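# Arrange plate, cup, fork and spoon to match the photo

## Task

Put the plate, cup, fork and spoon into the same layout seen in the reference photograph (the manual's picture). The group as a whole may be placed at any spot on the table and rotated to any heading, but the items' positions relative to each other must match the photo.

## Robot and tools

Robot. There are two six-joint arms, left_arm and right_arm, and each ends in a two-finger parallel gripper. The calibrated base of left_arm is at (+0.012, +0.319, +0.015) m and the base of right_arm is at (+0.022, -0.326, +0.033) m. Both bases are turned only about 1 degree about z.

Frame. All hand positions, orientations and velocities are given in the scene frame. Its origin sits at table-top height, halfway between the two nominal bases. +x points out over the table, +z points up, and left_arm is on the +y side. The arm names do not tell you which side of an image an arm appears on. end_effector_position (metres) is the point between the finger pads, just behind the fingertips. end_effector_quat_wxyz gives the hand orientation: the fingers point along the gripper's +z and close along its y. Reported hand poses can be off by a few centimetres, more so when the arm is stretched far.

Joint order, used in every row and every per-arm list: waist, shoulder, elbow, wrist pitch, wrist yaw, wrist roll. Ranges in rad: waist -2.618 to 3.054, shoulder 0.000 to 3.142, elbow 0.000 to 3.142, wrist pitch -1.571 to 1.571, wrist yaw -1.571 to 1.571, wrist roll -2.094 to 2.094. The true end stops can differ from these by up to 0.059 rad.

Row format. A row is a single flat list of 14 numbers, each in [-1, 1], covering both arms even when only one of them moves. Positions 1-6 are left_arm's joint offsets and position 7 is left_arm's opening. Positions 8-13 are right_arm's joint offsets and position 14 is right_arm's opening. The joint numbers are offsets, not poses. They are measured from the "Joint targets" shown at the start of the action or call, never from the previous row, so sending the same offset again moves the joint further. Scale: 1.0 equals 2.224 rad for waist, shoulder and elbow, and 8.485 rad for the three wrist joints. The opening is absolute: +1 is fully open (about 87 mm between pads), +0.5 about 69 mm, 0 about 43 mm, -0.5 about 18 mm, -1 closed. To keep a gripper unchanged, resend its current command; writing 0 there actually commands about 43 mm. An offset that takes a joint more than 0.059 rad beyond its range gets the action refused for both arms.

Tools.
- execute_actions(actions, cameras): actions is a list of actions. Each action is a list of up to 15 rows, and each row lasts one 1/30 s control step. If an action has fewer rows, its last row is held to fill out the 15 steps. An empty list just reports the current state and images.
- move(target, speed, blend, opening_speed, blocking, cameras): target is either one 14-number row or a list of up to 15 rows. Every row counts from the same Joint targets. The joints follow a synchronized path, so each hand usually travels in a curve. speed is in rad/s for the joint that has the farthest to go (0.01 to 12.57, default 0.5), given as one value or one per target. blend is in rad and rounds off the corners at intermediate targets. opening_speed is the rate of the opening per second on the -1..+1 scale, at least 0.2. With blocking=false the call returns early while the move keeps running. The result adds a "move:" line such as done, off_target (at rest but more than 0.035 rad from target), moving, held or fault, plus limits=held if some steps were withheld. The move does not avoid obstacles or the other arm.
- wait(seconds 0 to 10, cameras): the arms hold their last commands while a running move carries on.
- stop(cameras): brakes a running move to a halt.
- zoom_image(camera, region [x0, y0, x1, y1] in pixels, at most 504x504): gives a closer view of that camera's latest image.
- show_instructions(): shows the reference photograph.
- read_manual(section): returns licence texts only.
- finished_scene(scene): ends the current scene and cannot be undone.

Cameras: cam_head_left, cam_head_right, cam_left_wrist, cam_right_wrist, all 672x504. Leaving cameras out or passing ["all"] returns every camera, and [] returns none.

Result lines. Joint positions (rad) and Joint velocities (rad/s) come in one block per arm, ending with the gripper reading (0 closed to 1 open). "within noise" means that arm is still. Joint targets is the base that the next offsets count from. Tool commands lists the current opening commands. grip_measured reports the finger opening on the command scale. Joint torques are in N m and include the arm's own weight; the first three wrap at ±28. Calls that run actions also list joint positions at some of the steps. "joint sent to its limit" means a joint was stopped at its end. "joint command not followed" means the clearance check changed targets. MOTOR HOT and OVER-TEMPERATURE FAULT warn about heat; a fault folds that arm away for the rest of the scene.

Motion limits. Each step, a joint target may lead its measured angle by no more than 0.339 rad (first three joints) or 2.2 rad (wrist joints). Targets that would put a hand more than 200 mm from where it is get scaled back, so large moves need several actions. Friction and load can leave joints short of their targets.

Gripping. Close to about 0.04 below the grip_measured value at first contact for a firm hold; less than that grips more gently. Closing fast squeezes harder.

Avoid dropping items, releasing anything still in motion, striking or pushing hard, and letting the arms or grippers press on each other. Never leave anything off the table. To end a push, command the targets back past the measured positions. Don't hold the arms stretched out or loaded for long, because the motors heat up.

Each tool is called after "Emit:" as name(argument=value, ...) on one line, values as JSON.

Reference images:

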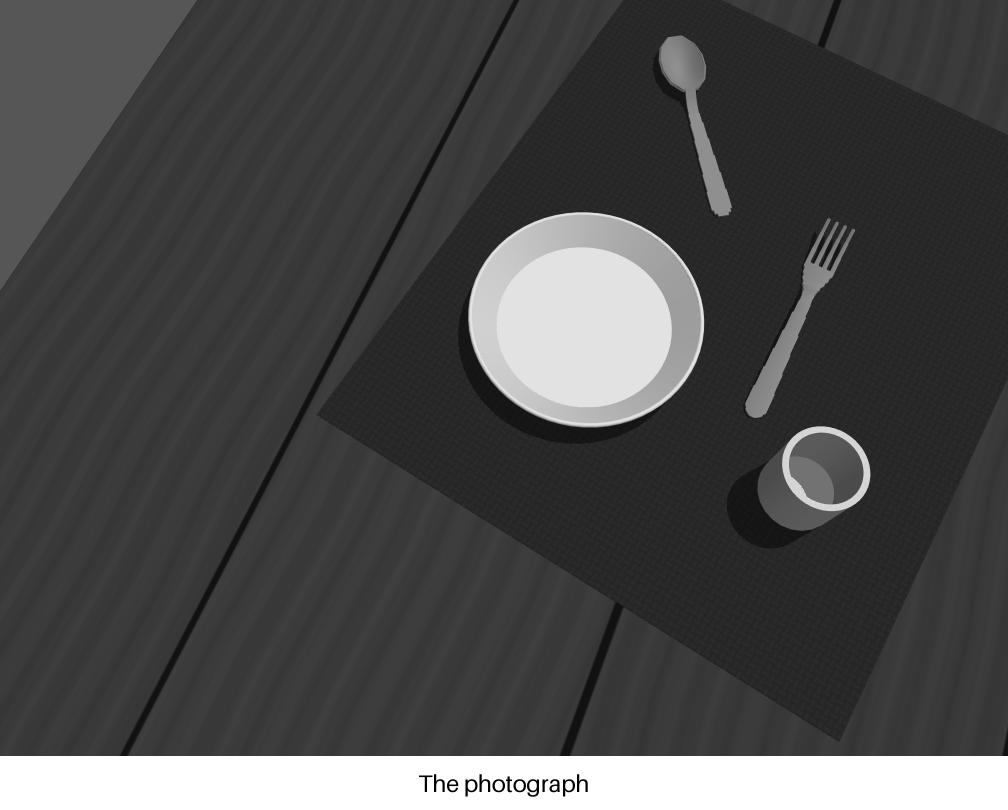

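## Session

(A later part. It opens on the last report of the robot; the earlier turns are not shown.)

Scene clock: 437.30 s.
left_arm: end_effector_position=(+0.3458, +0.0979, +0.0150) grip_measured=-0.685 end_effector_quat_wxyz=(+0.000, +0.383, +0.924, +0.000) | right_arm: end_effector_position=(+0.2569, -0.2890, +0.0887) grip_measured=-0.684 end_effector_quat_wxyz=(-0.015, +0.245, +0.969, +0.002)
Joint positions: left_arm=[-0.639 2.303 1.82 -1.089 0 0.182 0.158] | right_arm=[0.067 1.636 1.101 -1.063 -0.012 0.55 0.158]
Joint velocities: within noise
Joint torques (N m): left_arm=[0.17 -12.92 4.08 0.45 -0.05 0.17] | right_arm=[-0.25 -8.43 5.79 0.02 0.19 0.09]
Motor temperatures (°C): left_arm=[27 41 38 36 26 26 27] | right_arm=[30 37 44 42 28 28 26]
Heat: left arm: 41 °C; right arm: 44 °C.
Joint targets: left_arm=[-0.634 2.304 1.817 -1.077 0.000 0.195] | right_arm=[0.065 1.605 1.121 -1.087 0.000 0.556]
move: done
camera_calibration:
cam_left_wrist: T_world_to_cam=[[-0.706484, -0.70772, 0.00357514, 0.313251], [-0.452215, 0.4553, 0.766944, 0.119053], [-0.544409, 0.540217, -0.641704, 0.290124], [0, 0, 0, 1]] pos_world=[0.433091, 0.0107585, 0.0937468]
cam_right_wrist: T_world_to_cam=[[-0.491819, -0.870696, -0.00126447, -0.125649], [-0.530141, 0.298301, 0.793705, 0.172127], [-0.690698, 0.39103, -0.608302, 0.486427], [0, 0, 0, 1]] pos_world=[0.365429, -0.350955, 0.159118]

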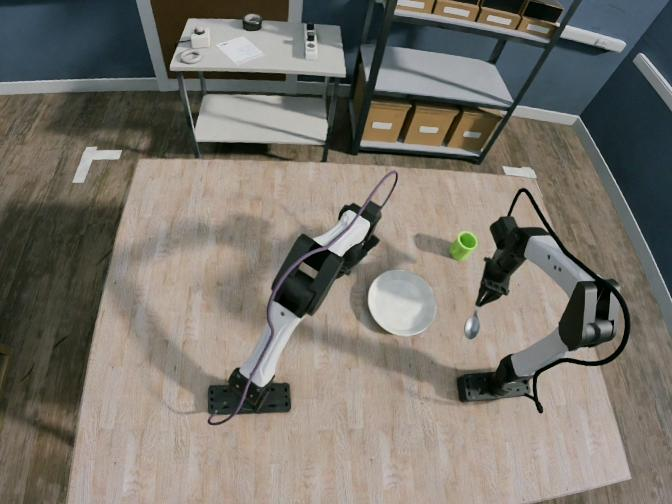

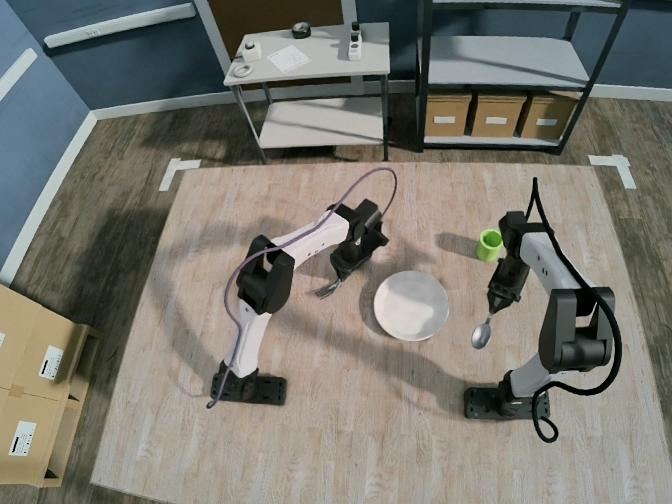

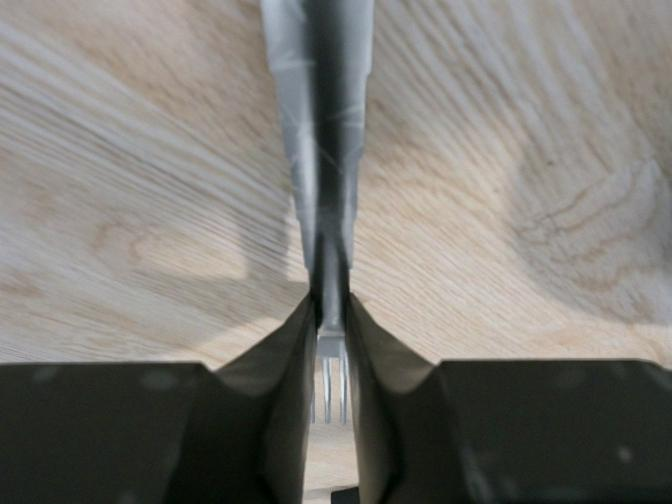

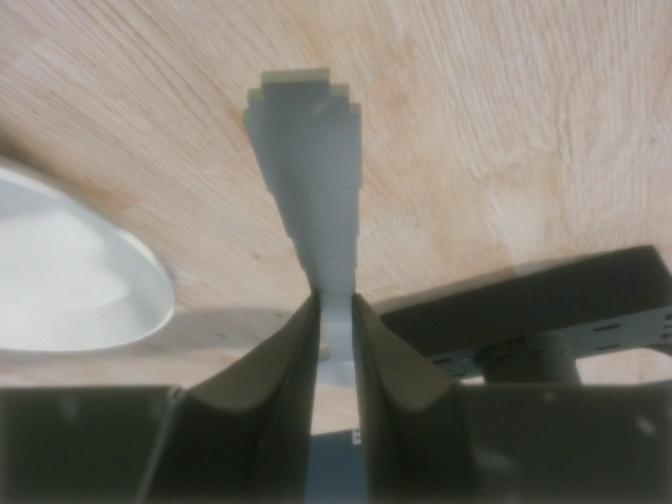

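Emit:
move(target=[[0,0.0087,0,0,0,0,-1,0,0,0,0,0,0,-1],[0,0.0087,0,0,0,0,-0.2,0,0,0,0,0,0,-1],[0,-0.0076,0.1785,-0.0496,0,0,-0.2,0,0,0,0,0,0,-1],[0.1052,-0.5238,-0.2005,0.0172,0,-0.023,1,0,0,0,0,0,0,-1]], speed=[0.1,0.5,0.35,0.8], opening_speed=0.8)

Emit:
zoom_image(camera="cam_head_right", region=[280, 210, 520, 360])

Scene clock: 457.00 s.
left_arm: end_effector_position=(+0.2869, +0.2128, +0.2883) grip_measured=+1.000 end_effector_quat_wxyz=(+0.406, +0.174, +0.894, -0.073) | right_arm: end_effector_position=(+0.2569, -0.2890, +0.0887) grip_measured=-0.684 end_effector_quat_wxyz=(-0.015, +0.245, +0.969, +0.002)
Joint positions: left_arm=[-0.406 1.142 1.377 -0.956 0 0.013 1] | right_arm=[0.067 1.636 1.101 -1.063 -0.012 0.55 0.158]
Joint velocities: within noise
Joint torques (N m): left_arm=[0.27 -3.51 4.33 2.04 -0.06 -0.16] | right_arm=[-0.24 -8.43 5.79 0.03 0.19 0.09]
Motor temperatures (°C): left_arm=[27 44 37 37 26 26 26] | right_arm=[30 39 45 41 28 28 27]
Heat: left arm: 44 °C; right arm: 45 °C.
Joint targets: left_arm=[-0.400 1.139 1.372 -0.931 0.000 0.000] | right_arm=[0.065 1.605 1.121 -1.087 0.000 0.556]
move: done
camera_calibration:
cam_left_wrist: T_world_to_cam=[[-0.372563, -0.927984, -0.00650595, 0.305979], [-0.927806, 0.372327, 0.0234289, 0.199012], [-0.0193193, 0.014765, -0.999704, 0.435721], [0, 0, 0, 1]] pos_world=[0.307059, 0.203413, 0.43292]
cam_right_wrist: T_world_to_cam=[[-0.491819, -0.870696, -0.00126447, -0.125649], [-0.530141, 0.298301, 0.793705, 0.172127], [-0.690698, 0.39103, -0.608302, 0.486427], [0, 0, 0, 1]] pos_world=[0.365429, -0.350955, 0.159118]

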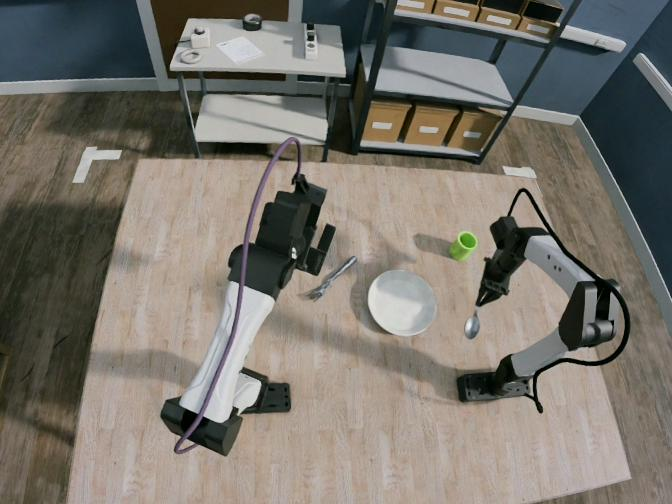

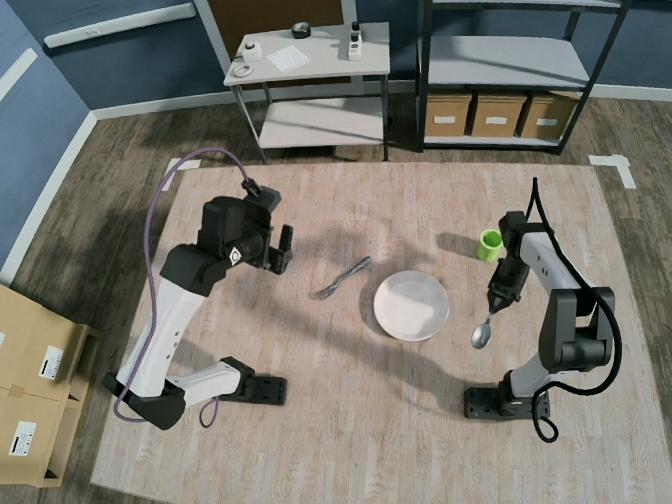

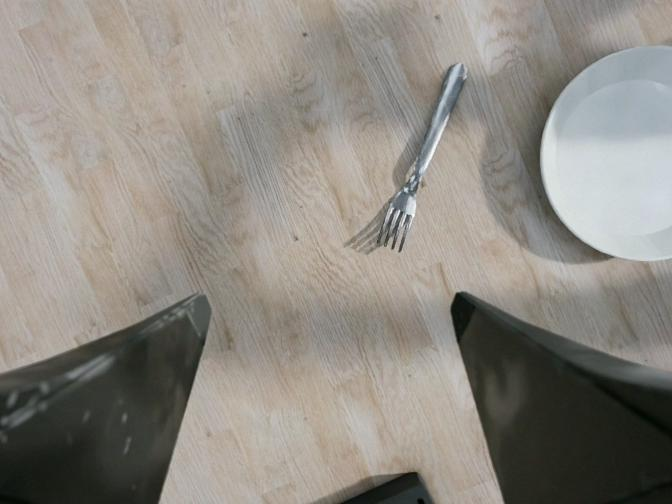

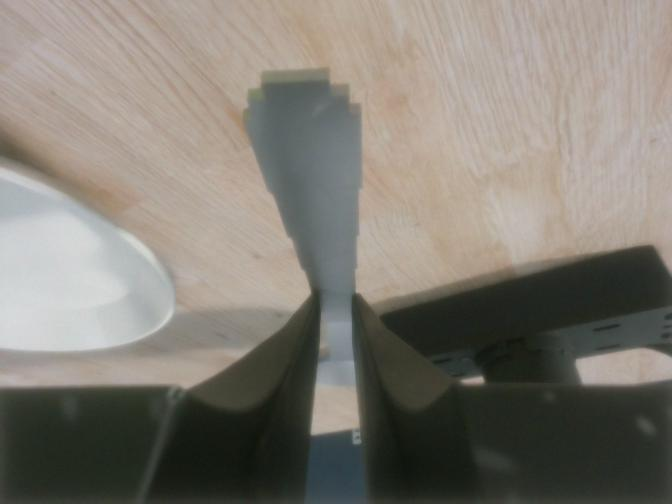

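Scaled by 2.100 from the camera's 672x504 image, which has a finer 960x720 frame.

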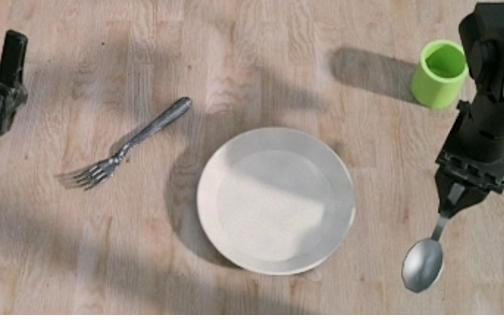

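Emit:
move(target=[[-0.1052,0.5162,0.3786,-0.0668,0,0.023,-0.2,0,0,0,0,0,0,-1],[-0.1052,0.5337,0.2001,-0.0172,0,0.023,-0.2,0,0,0,0,0,0,-1],[-0.1052,0.5337,0.2001,-0.0172,0,0.023,-1,0,0,0,0,0,0,-1]], speed=[0.7,0.25,0.3], opening_speed=0.8)

Scene clock: 535.30 s.
left_arm: end_effector_position=(+0.3452, +0.1022, +0.0076) grip_measured=-0.687 end_effector_quat_wxyz=(-0.011, +0.379, +0.925, +0.003) | right_arm: end_effector_position=(+0.2569, -0.2890, +0.0887) grip_measured=-0.684 end_effector_quat_wxyz=(-0.015, +0.245, +0.969, +0.002)
Joint positions: left_arm=[-0.631 2.323 1.82 -1.091 0 0.182 0.156] | right_arm=[0.067 1.636 1.101 -1.063 -0.012 0.55 0.158]
Joint velocities: within noise
Joint torques (N m): left_arm=[-0.58 -12.81 3.96 0.42 -0.05 0.18] | right_arm=[-0.23 -8.43 5.81 0.02 0.19 0.09]
Motor temperatures (°C): left_arm=[27 37 37 41 26 26 26] | right_arm=[30 42 46 38 28 28 27]
Heat: left arm: 41 °C; right arm: 46 °C.
Joint targets: left_arm=[-0.634 2.326 1.817 -1.078 0.000 0.196] | right_arm=[0.065 1.605 1.121 -1.087 0.000 0.556]
move: done
camera_calibration:
cam_left_wrist: T_world_to_cam=[[-0.700723, -0.713395, 0.00748093, 0.314458], [-0.441691, 0.442032, 0.780716, 0.120197], [-0.560265, 0.543761, -0.624841, 0.287742], [0, 0, 0, 1]] pos_world=[0.43465, 0.0147383, 0.0836007]
cam_right_wrist: T_world_to_cam=[[-0.491819, -0.870696, -0.00126447, -0.125649], [-0.530141, 0.298301, 0.793705, 0.172127], [-0.690698, 0.39103, -0.608302, 0.486427], [0, 0, 0, 1]] pos_world=[0.365429, -0.350955, 0.159118]

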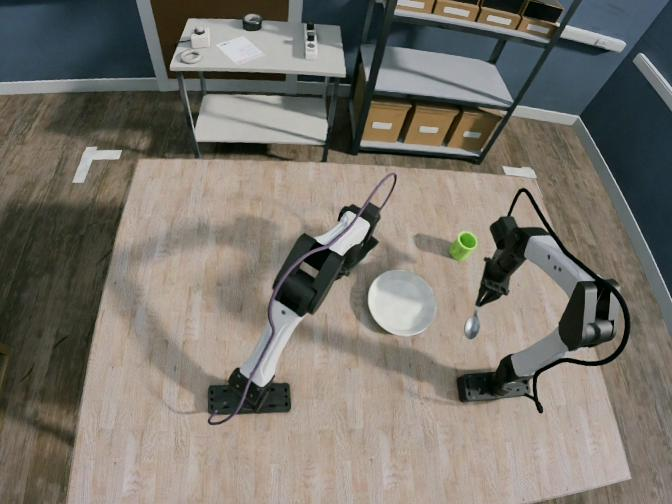

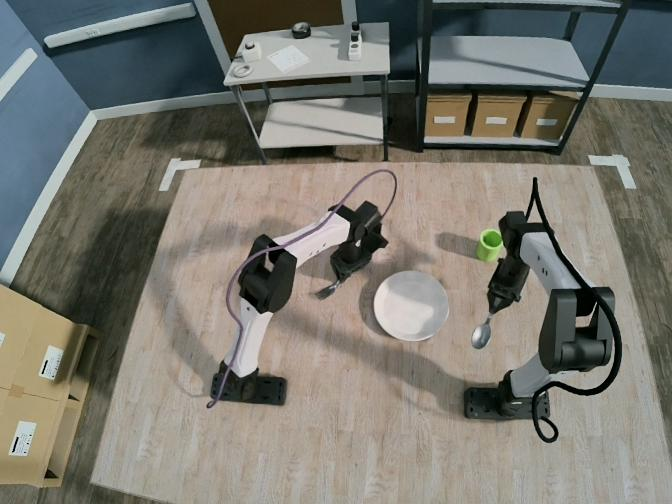

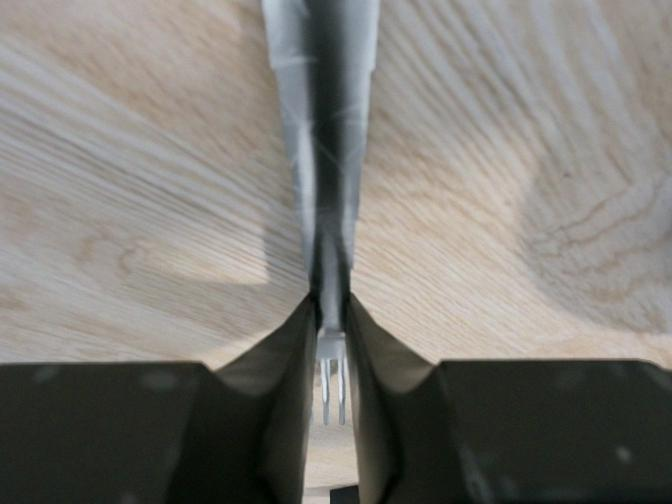

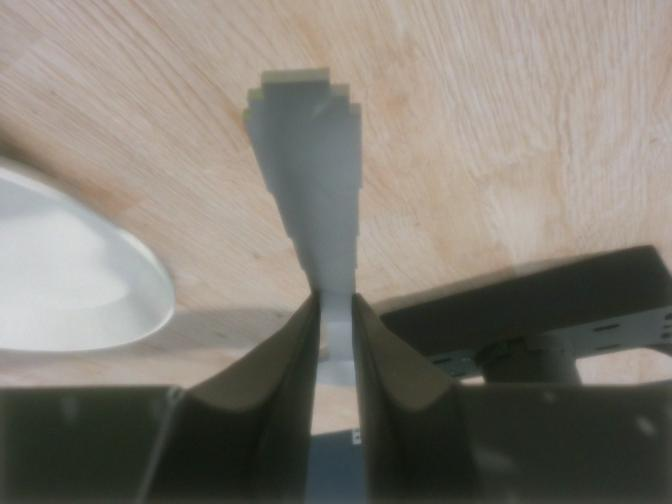

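Emit:
move(target=[[0,-0.0076,0.0715,-0.0197,0,0,-1,0,0,0,0,0,0,-1],[-0.0327,-0.103,-0.0913,-0.0012,0,-0.0086,-1,0,0,0,0,0,0,-1],[-0.0327,-0.0827,-0.1326,0.0153,0,-0.0086,-1,0,0,0,0,0,0,-1],[-0.0327,-0.0827,-0.1326,0.0153,0,-0.0086,-0.2,0,0,0,0,0,0,-1]], speed=[0.3,0.4,0.15,0.3], opening_speed=0.8, cameras=["cam_left_wrist"])

Emit:
move(target=[[0,-0.0203,0.0413,-0.0165,0,0,-0.2,0,0,0,0,0,0,-1],[0.1379,-0.451,-0.0675,0.0019,0,-0.0145,1,0,0,0,0,0,0,-1]], speed=[0.3,0.8])

Emit:
zoom_image(camera="cam_head_right", region=[280, 210, 520, 360])

Scene clock: 552.87 s.
left_arm: end_effector_position=(+0.2935, +0.1051, +0.0067) grip_measured=-0.200 end_effector_quat_wxyz=(-0.007, +0.390, +0.921, +0.002) | right_arm: end_effector_position=(+0.2569, -0.2890, +0.0887) grip_measured=-0.684 end_effector_quat_wxyz=(-0.015, +0.245, +0.969, +0.002)
Joint positions: left_arm=[-0.701 2.149 1.526 -0.962 0 0.135 0.4] | right_arm=[0.067 1.636 1.101 -1.063 -0.012 0.55 0.158]
Joint velocities: within noise
Joint torques (N m): left_arm=[-0.84 -12.26 3.77 0.45 -0.05 -0.15] | right_arm=[-0.24 -8.43 5.79 0.02 0.19 0.09]
Motor temperatures (°C): left_arm=[27 41 36 38 26 26 26] | right_arm=[30 42 46 37 28 28 27]
Heat: left arm: 41 °C; right arm: 46 °C.
Joint targets: left_arm=[-0.707 2.142 1.522 -0.948 0.000 0.122] | right_arm=[0.065 1.605 1.121 -1.087 0.000 0.556]
move: done
camera_calibration:
cam_left_wrist: T_world_to_cam=[[-0.71768, -0.696352, 0.00533405, 0.283428], [-0.436571, 0.455884, 0.775613, 0.093856], [-0.542532, 0.554314, -0.631186, 0.250365], [0, 0, 0, 1]] pos_world=[0.380216, 0.0157975, 0.083719]
Images, in order (width x height): cam_left_wrist 672x504.

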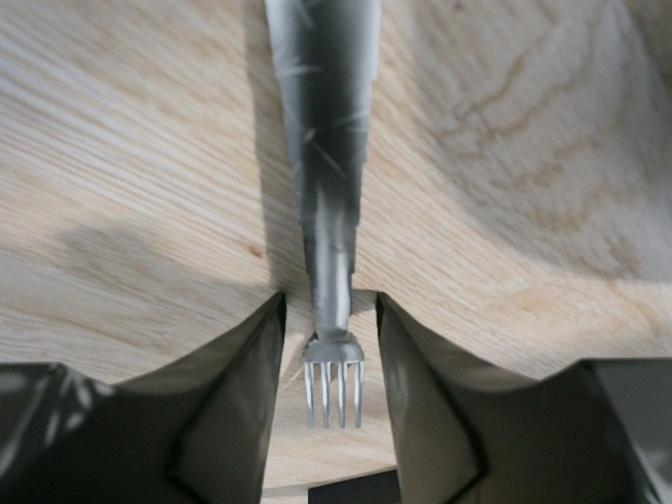

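Scene clock: 555.70 s.
left_arm: end_effector_position=(+0.2864, +0.2132, +0.2899) grip_measured=+1.000 end_effector_quat_wxyz=(+0.409, +0.173, +0.893, -0.074) | right_arm: end_effector_position=(+0.2569, -0.2890, +0.0887) grip_measured=-0.684 end_effector_quat_wxyz=(-0.015, +0.245, +0.969, +0.002)
Joint positions: left_arm=[-0.405 1.136 1.376 -0.954 0 0.013 1] | right_arm=[0.067 1.636 1.101 -1.063 -0.012 0.55 0.158]
Joint velocities: within noise
Joint torques (N m): left_arm=[0.17 -2.89 4.33 2.02 -0.06 -0.16] | right_arm=[-0.24 -8.44 5.79 0.03 0.19 0.09]
Motor temperatures (°C): left_arm=[27 41 37 38 26 26 26] | right_arm=[30 42 46 37 28 28 27]
Heat: left arm: 41 °C; right arm: 46 °C.
Joint targets: left_arm=[-0.400 1.139 1.372 -0.932 0.000 0.000] | right_arm=[0.065 1.605 1.121 -1.087 0.000 0.556]
move: done
camera_calibration:
cam_left_wrist: T_world_to_cam=[[-0.371572, -0.928382, -0.0063597, 0.305927], [-0.928313, 0.371431, 0.0165725, 0.200666], [-0.0130234, 0.0120617, -0.999842, 0.436261], [0, 0, 0, 1]] pos_world=[0.305636, 0.204221, 0.434813]
cam_right_wrist: T_world_to_cam=[[-0.491819, -0.870696, -0.00126447, -0.125649], [-0.530141, 0.298301, 0.793705, 0.172127], [-0.690698, 0.39103, -0.608302, 0.486427], [0, 0, 0, 1]] pos_world=[0.365429, -0.350955, 0.159118]

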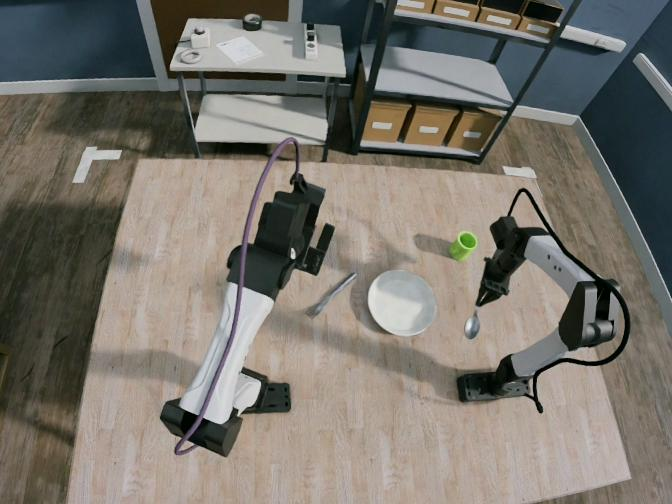

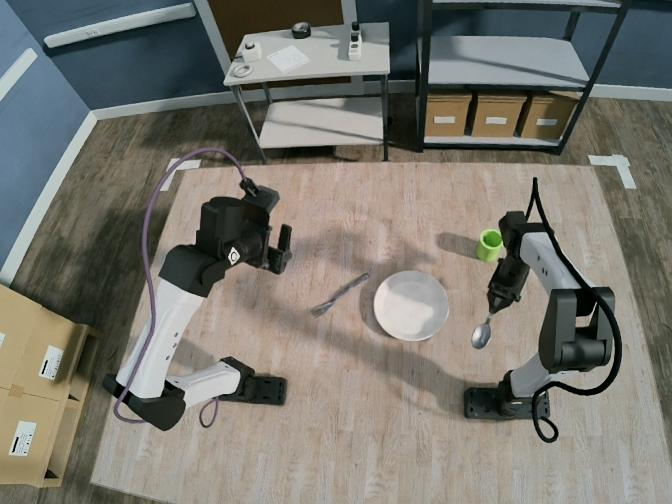

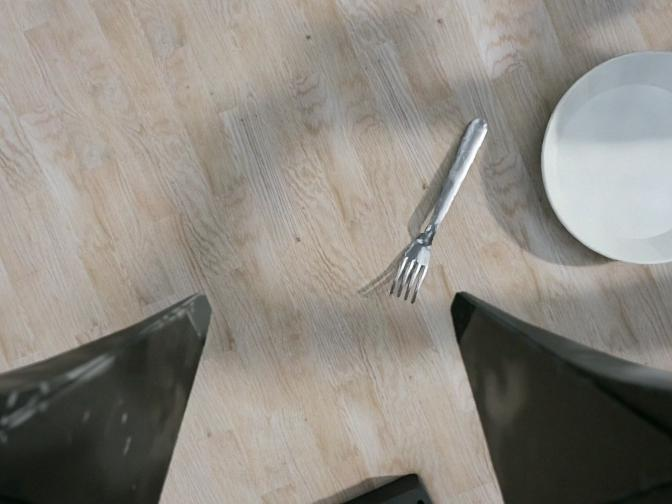

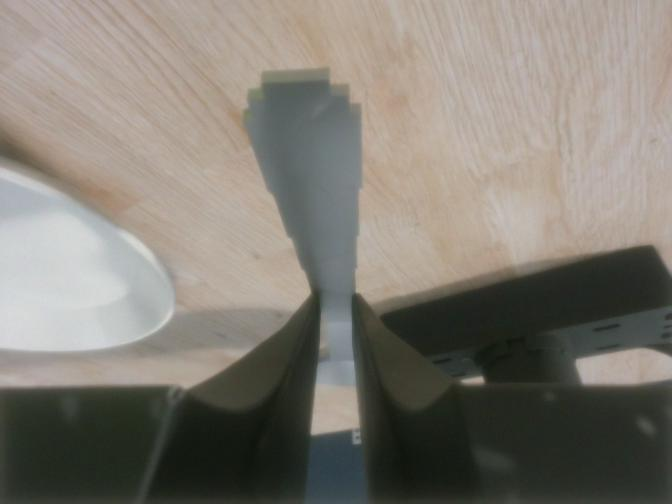

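Scaled by 2.100 from the camera's 672x504 image, which has a finer 960x720 frame.

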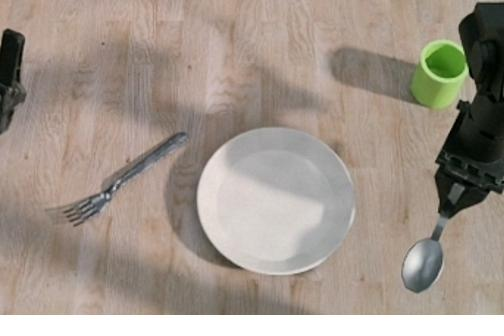

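Emit:
move(target=[[0.405,0,0,0,0,0,1,0,0,0,0,0,0,-1],[0.405,0,0,0,0,0,1,0.5117,0.2761,0.4083,-0.0346,0,0.1077,-1],[0.405,0,0,0,0,0,1,0.5117,0.308,0.2612,0.0127,0,0.1077,-1]], speed=[0.8,0.6,0.25])

Emit:
zoom_image(camera="cam_head_right", region=[260, 230, 500, 380])

Scene clock: 587.47 s.
left_arm: end_effector_position=(+0.2657, +0.4680, +0.2899) grip_measured=+1.000 end_effector_quat_wxyz=(+0.400, -0.233, +0.879, +0.111) | right_arm: end_effector_position=(+0.1390, +0.0867, +0.0155) grip_measured=-0.684 end_effector_quat_wxyz=(-0.002, +0.132, +0.991, +0.005)
Joint positions: left_arm=[0.496 1.136 1.376 -0.954 0.001 0.011 1] | right_arm=[1.207 2.277 1.701 -0.988 -0.007 1.461 0.158]
Joint velocities: within noise
Joint torques (N m): left_arm=[0.16 -2.86 4.34 2.03 -0.07 -0.14] | right_arm=[-0.34 -9.4 4.23 0.41 0.16 0.12]
Motor temperatures (°C): left_arm=[27 37 37 41 26 26 26] | right_arm=[30 42 46 36 28 28 27]
Heat: left arm: 41 °C; right arm: 46 °C.
Joint targets: left_arm=[0.501 1.139 1.372 -0.932 0.000 0.000] | right_arm=[1.203 2.290 1.702 -0.979 0.001 1.470]
move: done
camera_calibration:
cam_left_wrist: T_world_to_cam=[[0.496981, -0.867752, -0.00414959, 0.27492], [-0.867607, -0.496977, 0.0165246, 0.477106], [-0.0164015, -0.00461219, -0.999855, 0.441617], [0, 0, 0, 1]] pos_world=[0.284554, 0.477709, 0.43481]
cam_right_wrist: T_world_to_cam=[[-0.280899, -0.959637, -0.0138423, 0.122034], [-0.604065, 0.165574, 0.779545, 0.0776383], [-0.745789, 0.227335, -0.626193, 0.235683], [0, 0, 0, 1]] pos_world=[0.256948, 0.0506748, 0.08875]

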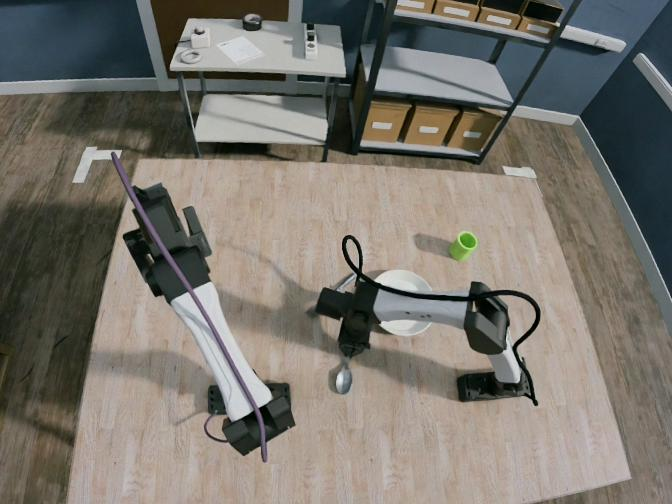

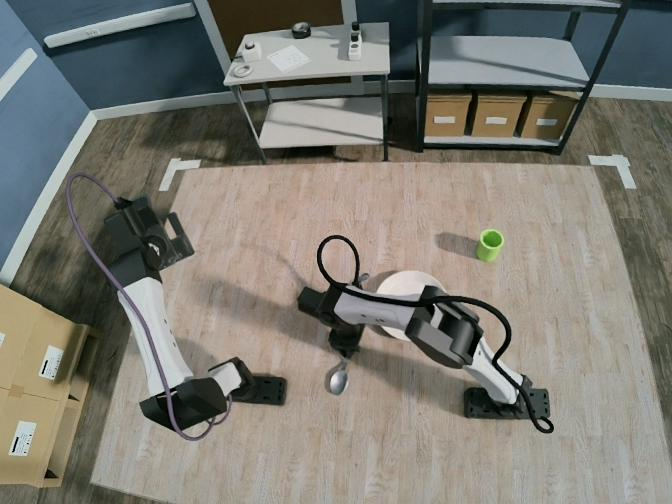

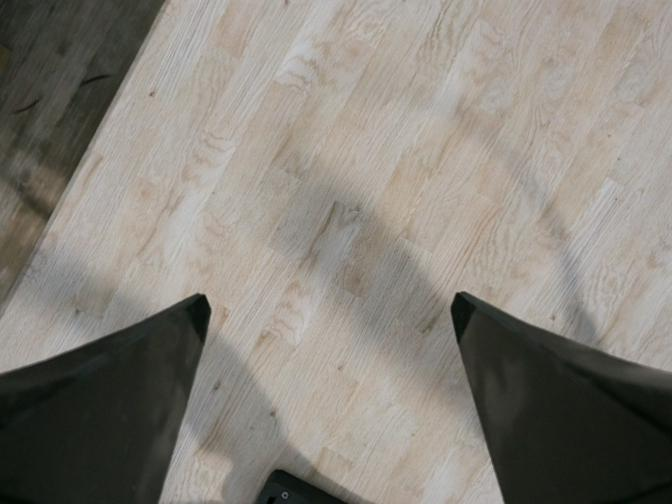

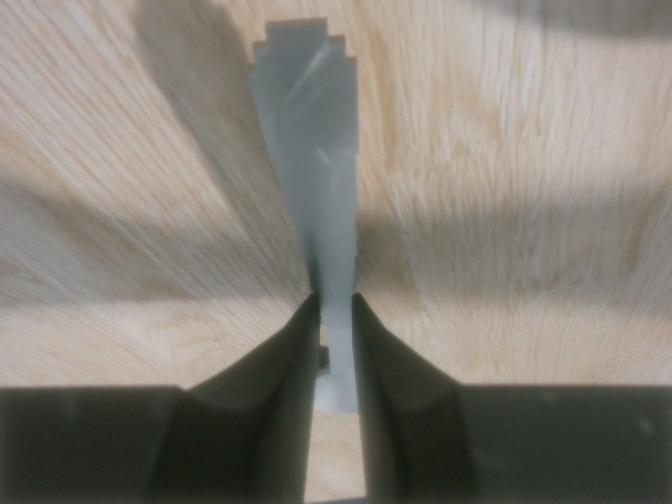

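Scaled by 2.100 from the camera's 672x504 image, which has a finer 960x720 frame.

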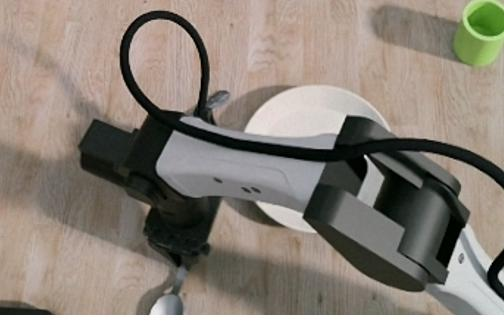

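Emit:
move(target=[[0,0,0,0,0,0,1,0,0.0108,0,0,0,0,-1],[0,0,0,0,0,0,1,0,0.0108,0,0,0,0,-0.2],[0,0,0,0,0,0,1,0,-0.0319,0.147,-0.0474,0,0,-0.2],[0,0,0,0,0,0,1,-0.1362,-0.5175,-0.1493,0.0057,0,-0.1732,1]], speed=[0.1,0.5,0.3,0.8], opening_speed=0.8)

Emit:
zoom_image(camera="cam_head_right", region=[260, 210, 530, 410])

Scene clock: 609.63 s.
left_arm: end_effector_position=(+0.2657, +0.4680, +0.2899) grip_measured=+1.000 end_effector_quat_wxyz=(+0.400, -0.233, +0.879, +0.111) | right_arm: end_effector_position=(+0.2066, -0.0936, +0.3042) grip_measured=+0.962 end_effector_quat_wxyz=(+0.369, -0.392, +0.822, +0.183)
Joint positions: left_arm=[0.496 1.136 1.376 -0.954 0.001 0.011 1] | right_arm=[0.907 1.147 1.371 -0.946 -0.007 0.008 0.981]
Joint velocities: within noise
Joint torques (N m): left_arm=[0.17 -2.88 4.33 2.03 -0.07 -0.14] | right_arm=[-0.55 -3.03 4.74 2.05 0.09 -0.05]
Motor temperatures (°C): left_arm=[27 36 37 41 26 26 26] | right_arm=[30 43 45 37 28 28 27]
Heat: left arm: 41 °C; right arm: 45 °C.
Joint targets: left_arm=[0.501 1.139 1.372 -0.932 0.000 0.000] | right_arm=[0.900 1.139 1.370 -0.931 0.001 0.000]
move: done
camera_calibration:
cam_left_wrist: T_world_to_cam=[[0.496981, -0.867752, -0.00414959, 0.27492], [-0.867607, -0.496977, 0.0165246, 0.477106], [-0.0164015, -0.00461219, -0.999855, 0.441617], [0, 0, 0, 1]] pos_world=[0.284554, 0.477709, 0.43481]
cam_right_wrist: T_world_to_cam=[[0.774347, -0.632115, -0.0285948, -0.210938], [-0.63104, -0.774783, 0.0387227, 0.0661957], [-0.0466319, -0.0119403, -0.998841, 0.454384], [0, 0, 0, 1]] pos_world=[0.2263, -0.0766239, 0.445262]

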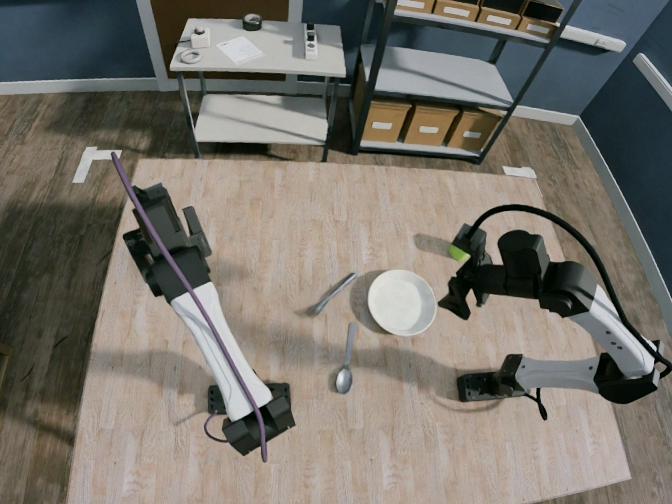

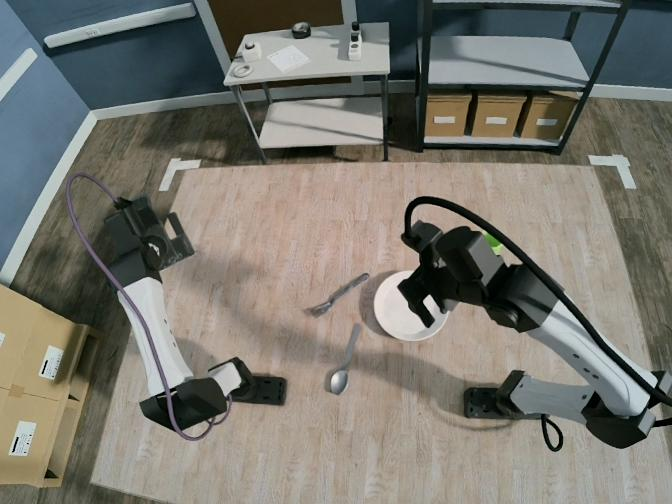

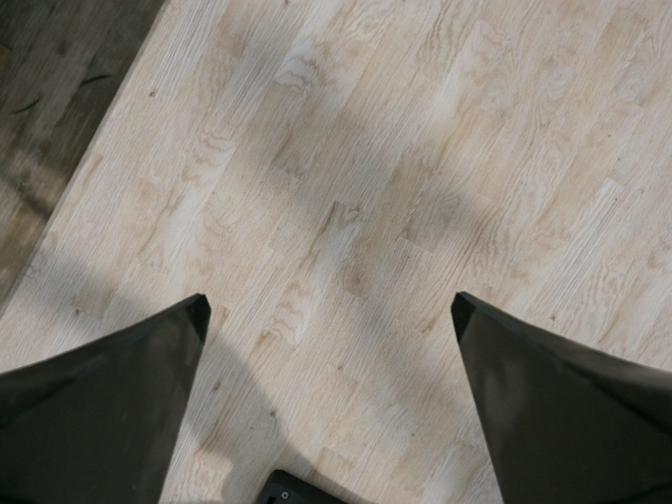

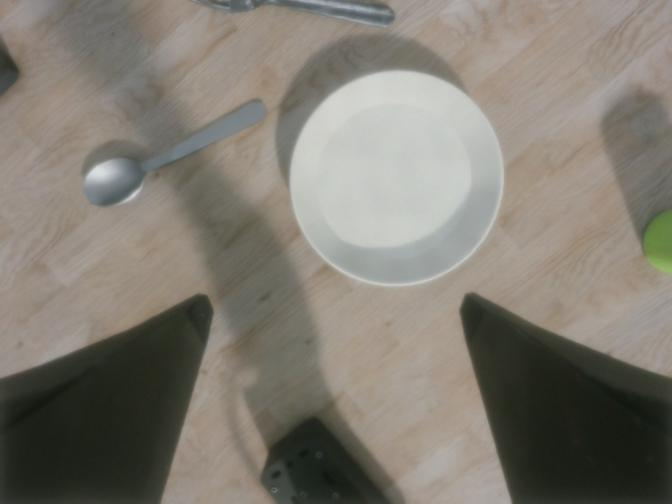

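Scaled by 1.867 from the camera's 672x504 image, which has a finer 960x720 frame.

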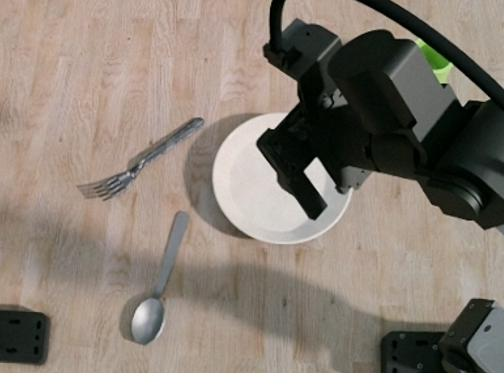

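Emit:
move(target=[[0,0,0,0,0,0,1,0.1362,0.4856,0.2963,-0.053,0,0.1733,0],[0,0,0,0,0,0,1,0.1362,0.5283,0.1493,-0.0057,0,0.1733,0],[0,0,0,0,0,0,1,0.1362,0.5283,0.1493,-0.0057,0,0.1733,-1]], speed=[0.7,0.25,0.3], opening_speed=0.8)

Scene clock: 654.27 s.
left_arm: end_effector_position=(+0.2657, +0.4680, +0.2899) grip_measured=+1.000 end_effector_quat_wxyz=(+0.400, -0.233, +0.879, +0.111) | right_arm: end_effector_position=(+0.1433, +0.0890, +0.0097) grip_measured=-0.683 end_effector_quat_wxyz=(-0.002, +0.137, +0.991, +0.006)
Joint positions: left_arm=[0.496 1.136 1.376 -0.954 0.001 0.011 1] | right_arm=[1.2 2.294 1.708 -0.974 -0.007 1.462 0.158]
Joint velocities: within noise
Joint torques (N m): left_arm=[0.17 -2.88 4.34 2.03 -0.07 -0.14] | right_arm=[0.21 -8.98 3.73 0.26 0.16 0.11]
Motor temperatures (°C): left_arm=[27 34 36 42 26 26 26] | right_arm=[30 38 44 40 28 28 26]
Heat: left arm: 42 °C; right arm: 44 °C.
Joint targets: left_arm=[0.501 1.139 1.372 -0.932 0.000 0.000] | right_arm=[1.203 2.314 1.702 -0.979 0.001 1.471]
move: done
camera_calibration:
cam_left_wrist: T_world_to_cam=[[0.496981, -0.867752, -0.00414959, 0.27492], [-0.867607, -0.496977, 0.0165246, 0.477106], [-0.0164015, -0.00461219, -0.999855, 0.441617], [0, 0, 0, 1]] pos_world=[0.284554, 0.477709, 0.43481]
cam_right_wrist: T_world_to_cam=[[-0.289293, -0.957098, -0.0165453, 0.126272], [-0.603389, 0.168908, 0.779353, 0.0840126], [-0.743122, 0.235445, -0.626367, 0.233623], [0, 0, 0, 1]] pos_world=[0.260832, 0.0516587, 0.0829473]

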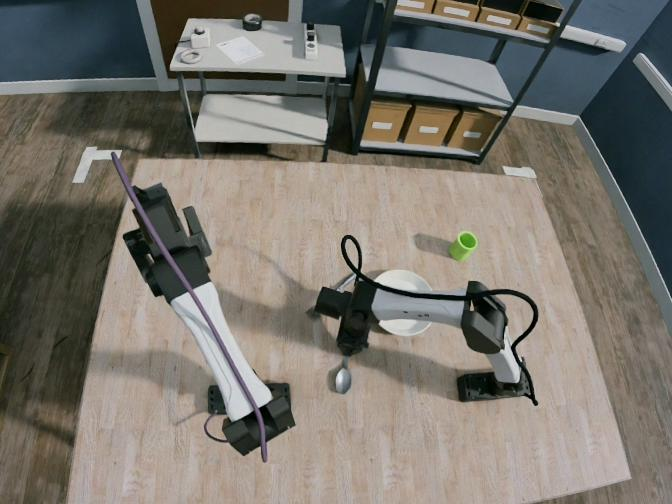

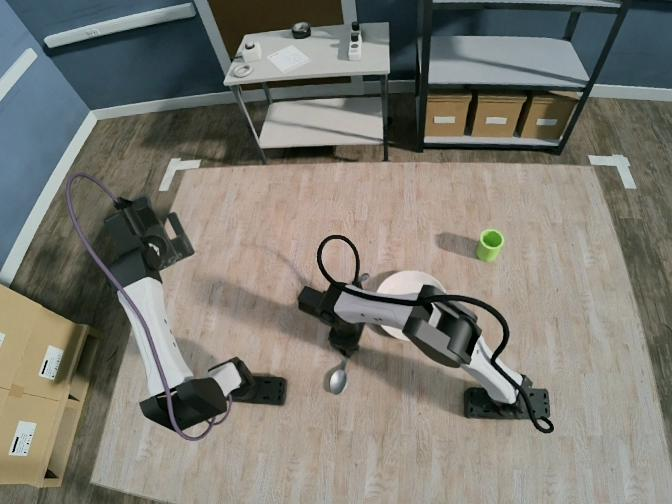

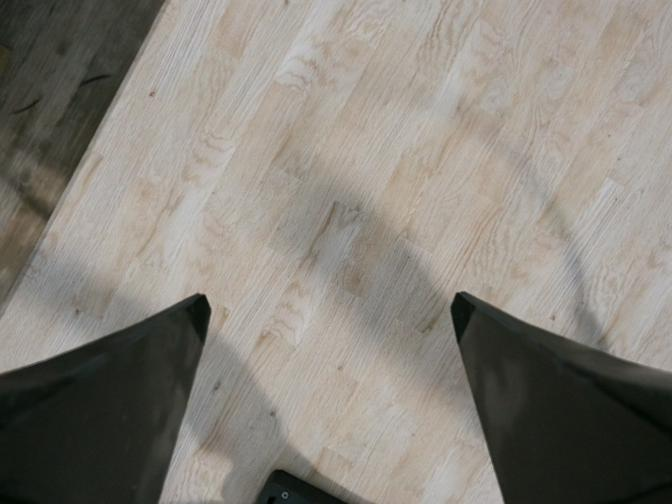

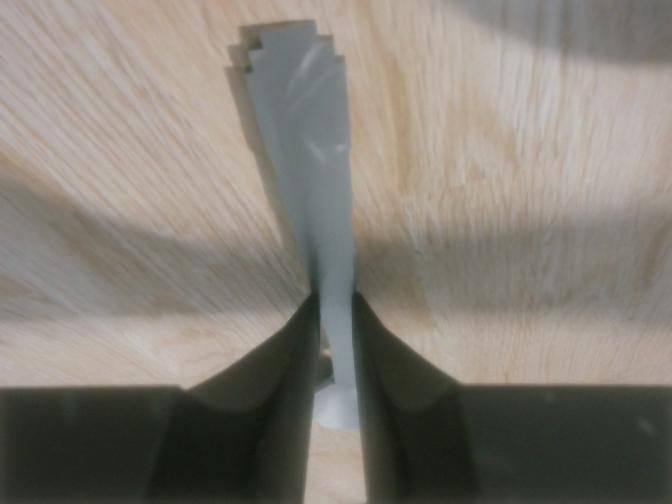

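Emit:
move(target=[[0,0,0,0,0,0,1,0,-0.0126,0.0441,-0.0143,0,0,-1],[0,0,0,0,0,0,1,0.0144,-0.0038,0.0468,-0.0108,0,0,-1],[0,0,0,0,0,0,1,0.0144,0.0133,0.0202,0.0005,0,0,-1],[0,0,0,0,0,0,1,0.0144,0.0133,0.0202,0.0005,0,0,-0.2],[0,0,0,0,0,0,1,0.0144,-0.0333,0.1475,-0.0473,0,0,-0.2],[0,0,0,0,0,0,1,-0.4946,-0.5283,-0.1493,0.0057,0,-0.1733,1]], speed=[0.2,0.2,0.1,0.3,0.3,0.9], opening_speed=0.8)

Scene clock: 678.10 s.
left_arm: end_effector_position=(+0.2657, +0.4680, +0.2899) grip_measured=+1.000 end_effector_quat_wxyz=(+0.400, -0.233, +0.879, +0.111) | right_arm: end_effector_position=(+0.3172, -0.2957, +0.3046) grip_measured=+0.962 end_effector_quat_wxyz=(+0.412, -0.042, +0.910, +0.025)
Joint positions: left_arm=[0.496 1.136 1.376 -0.954 0.001 0.011 1] | right_arm=[0.109 1.145 1.371 -0.946 -0.007 0.008 0.981]
Joint velocities: within noise
Joint torques (N m): left_arm=[0.17 -2.88 4.34 2.03 -0.07 -0.14] | right_arm=[-0.53 -2.92 4.75 2.05 0.1 -0.05]
Motor temperatures (°C): left_arm=[26 34 36 43 26 26 25] | right_arm=[30 40 44 38 28 28 26]
Heat: left arm: 43 °C; right arm: 44 °C.
Joint targets: left_arm=[0.501 1.139 1.372 -0.932 0.000 0.000] | right_arm=[0.103 1.139 1.370 -0.931 0.000 0.000]
move: done
camera_calibration:
cam_left_wrist: T_world_to_cam=[[0.496981, -0.867752, -0.00414959, 0.27492], [-0.867607, -0.496977, 0.0165246, 0.477106], [-0.0164015, -0.00461219, -0.999855, 0.441617], [0, 0, 0, 1]] pos_world=[0.284554, 0.477709, 0.43481]
cam_right_wrist: T_world_to_cam=[[0.0883598, -0.99568, -0.0285421, -0.314247], [-0.995304, -0.089391, 0.0371327, 0.298062], [-0.0395237, 0.0251271, -0.998903, 0.466212], [0, 0, 0, 1]] pos_world=[0.342856, -0.29796, 0.445664]

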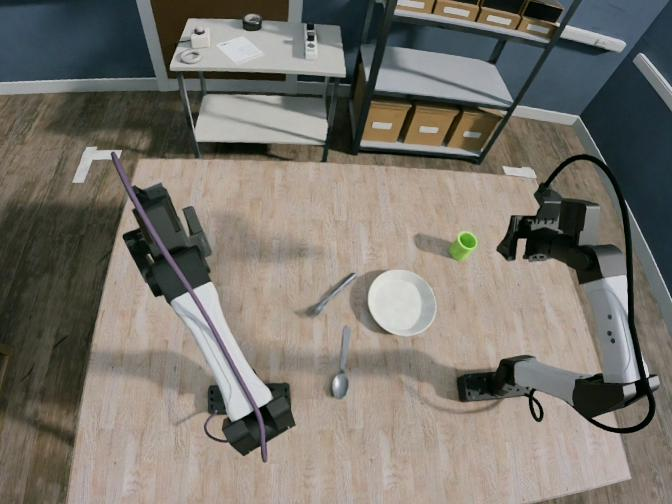

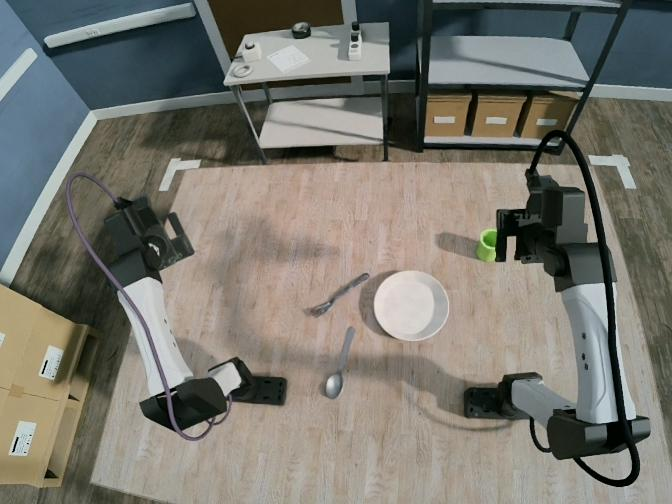

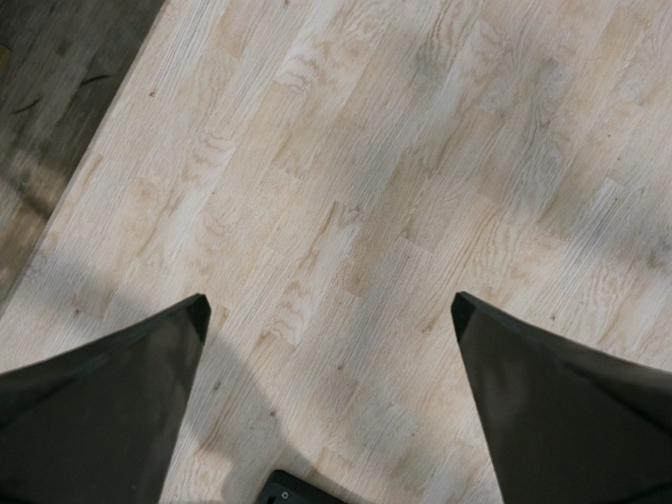

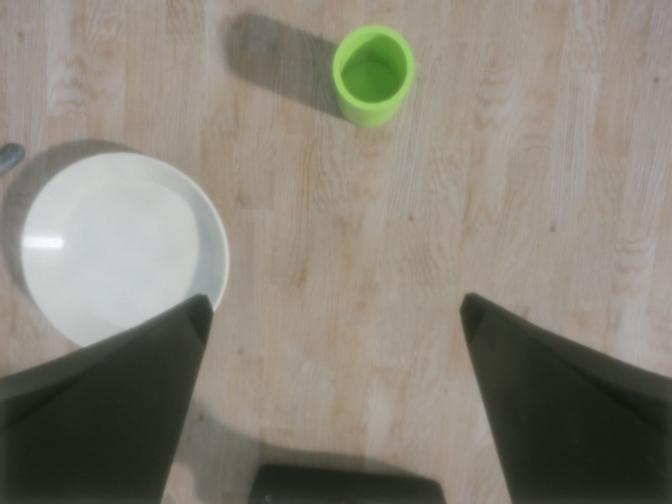

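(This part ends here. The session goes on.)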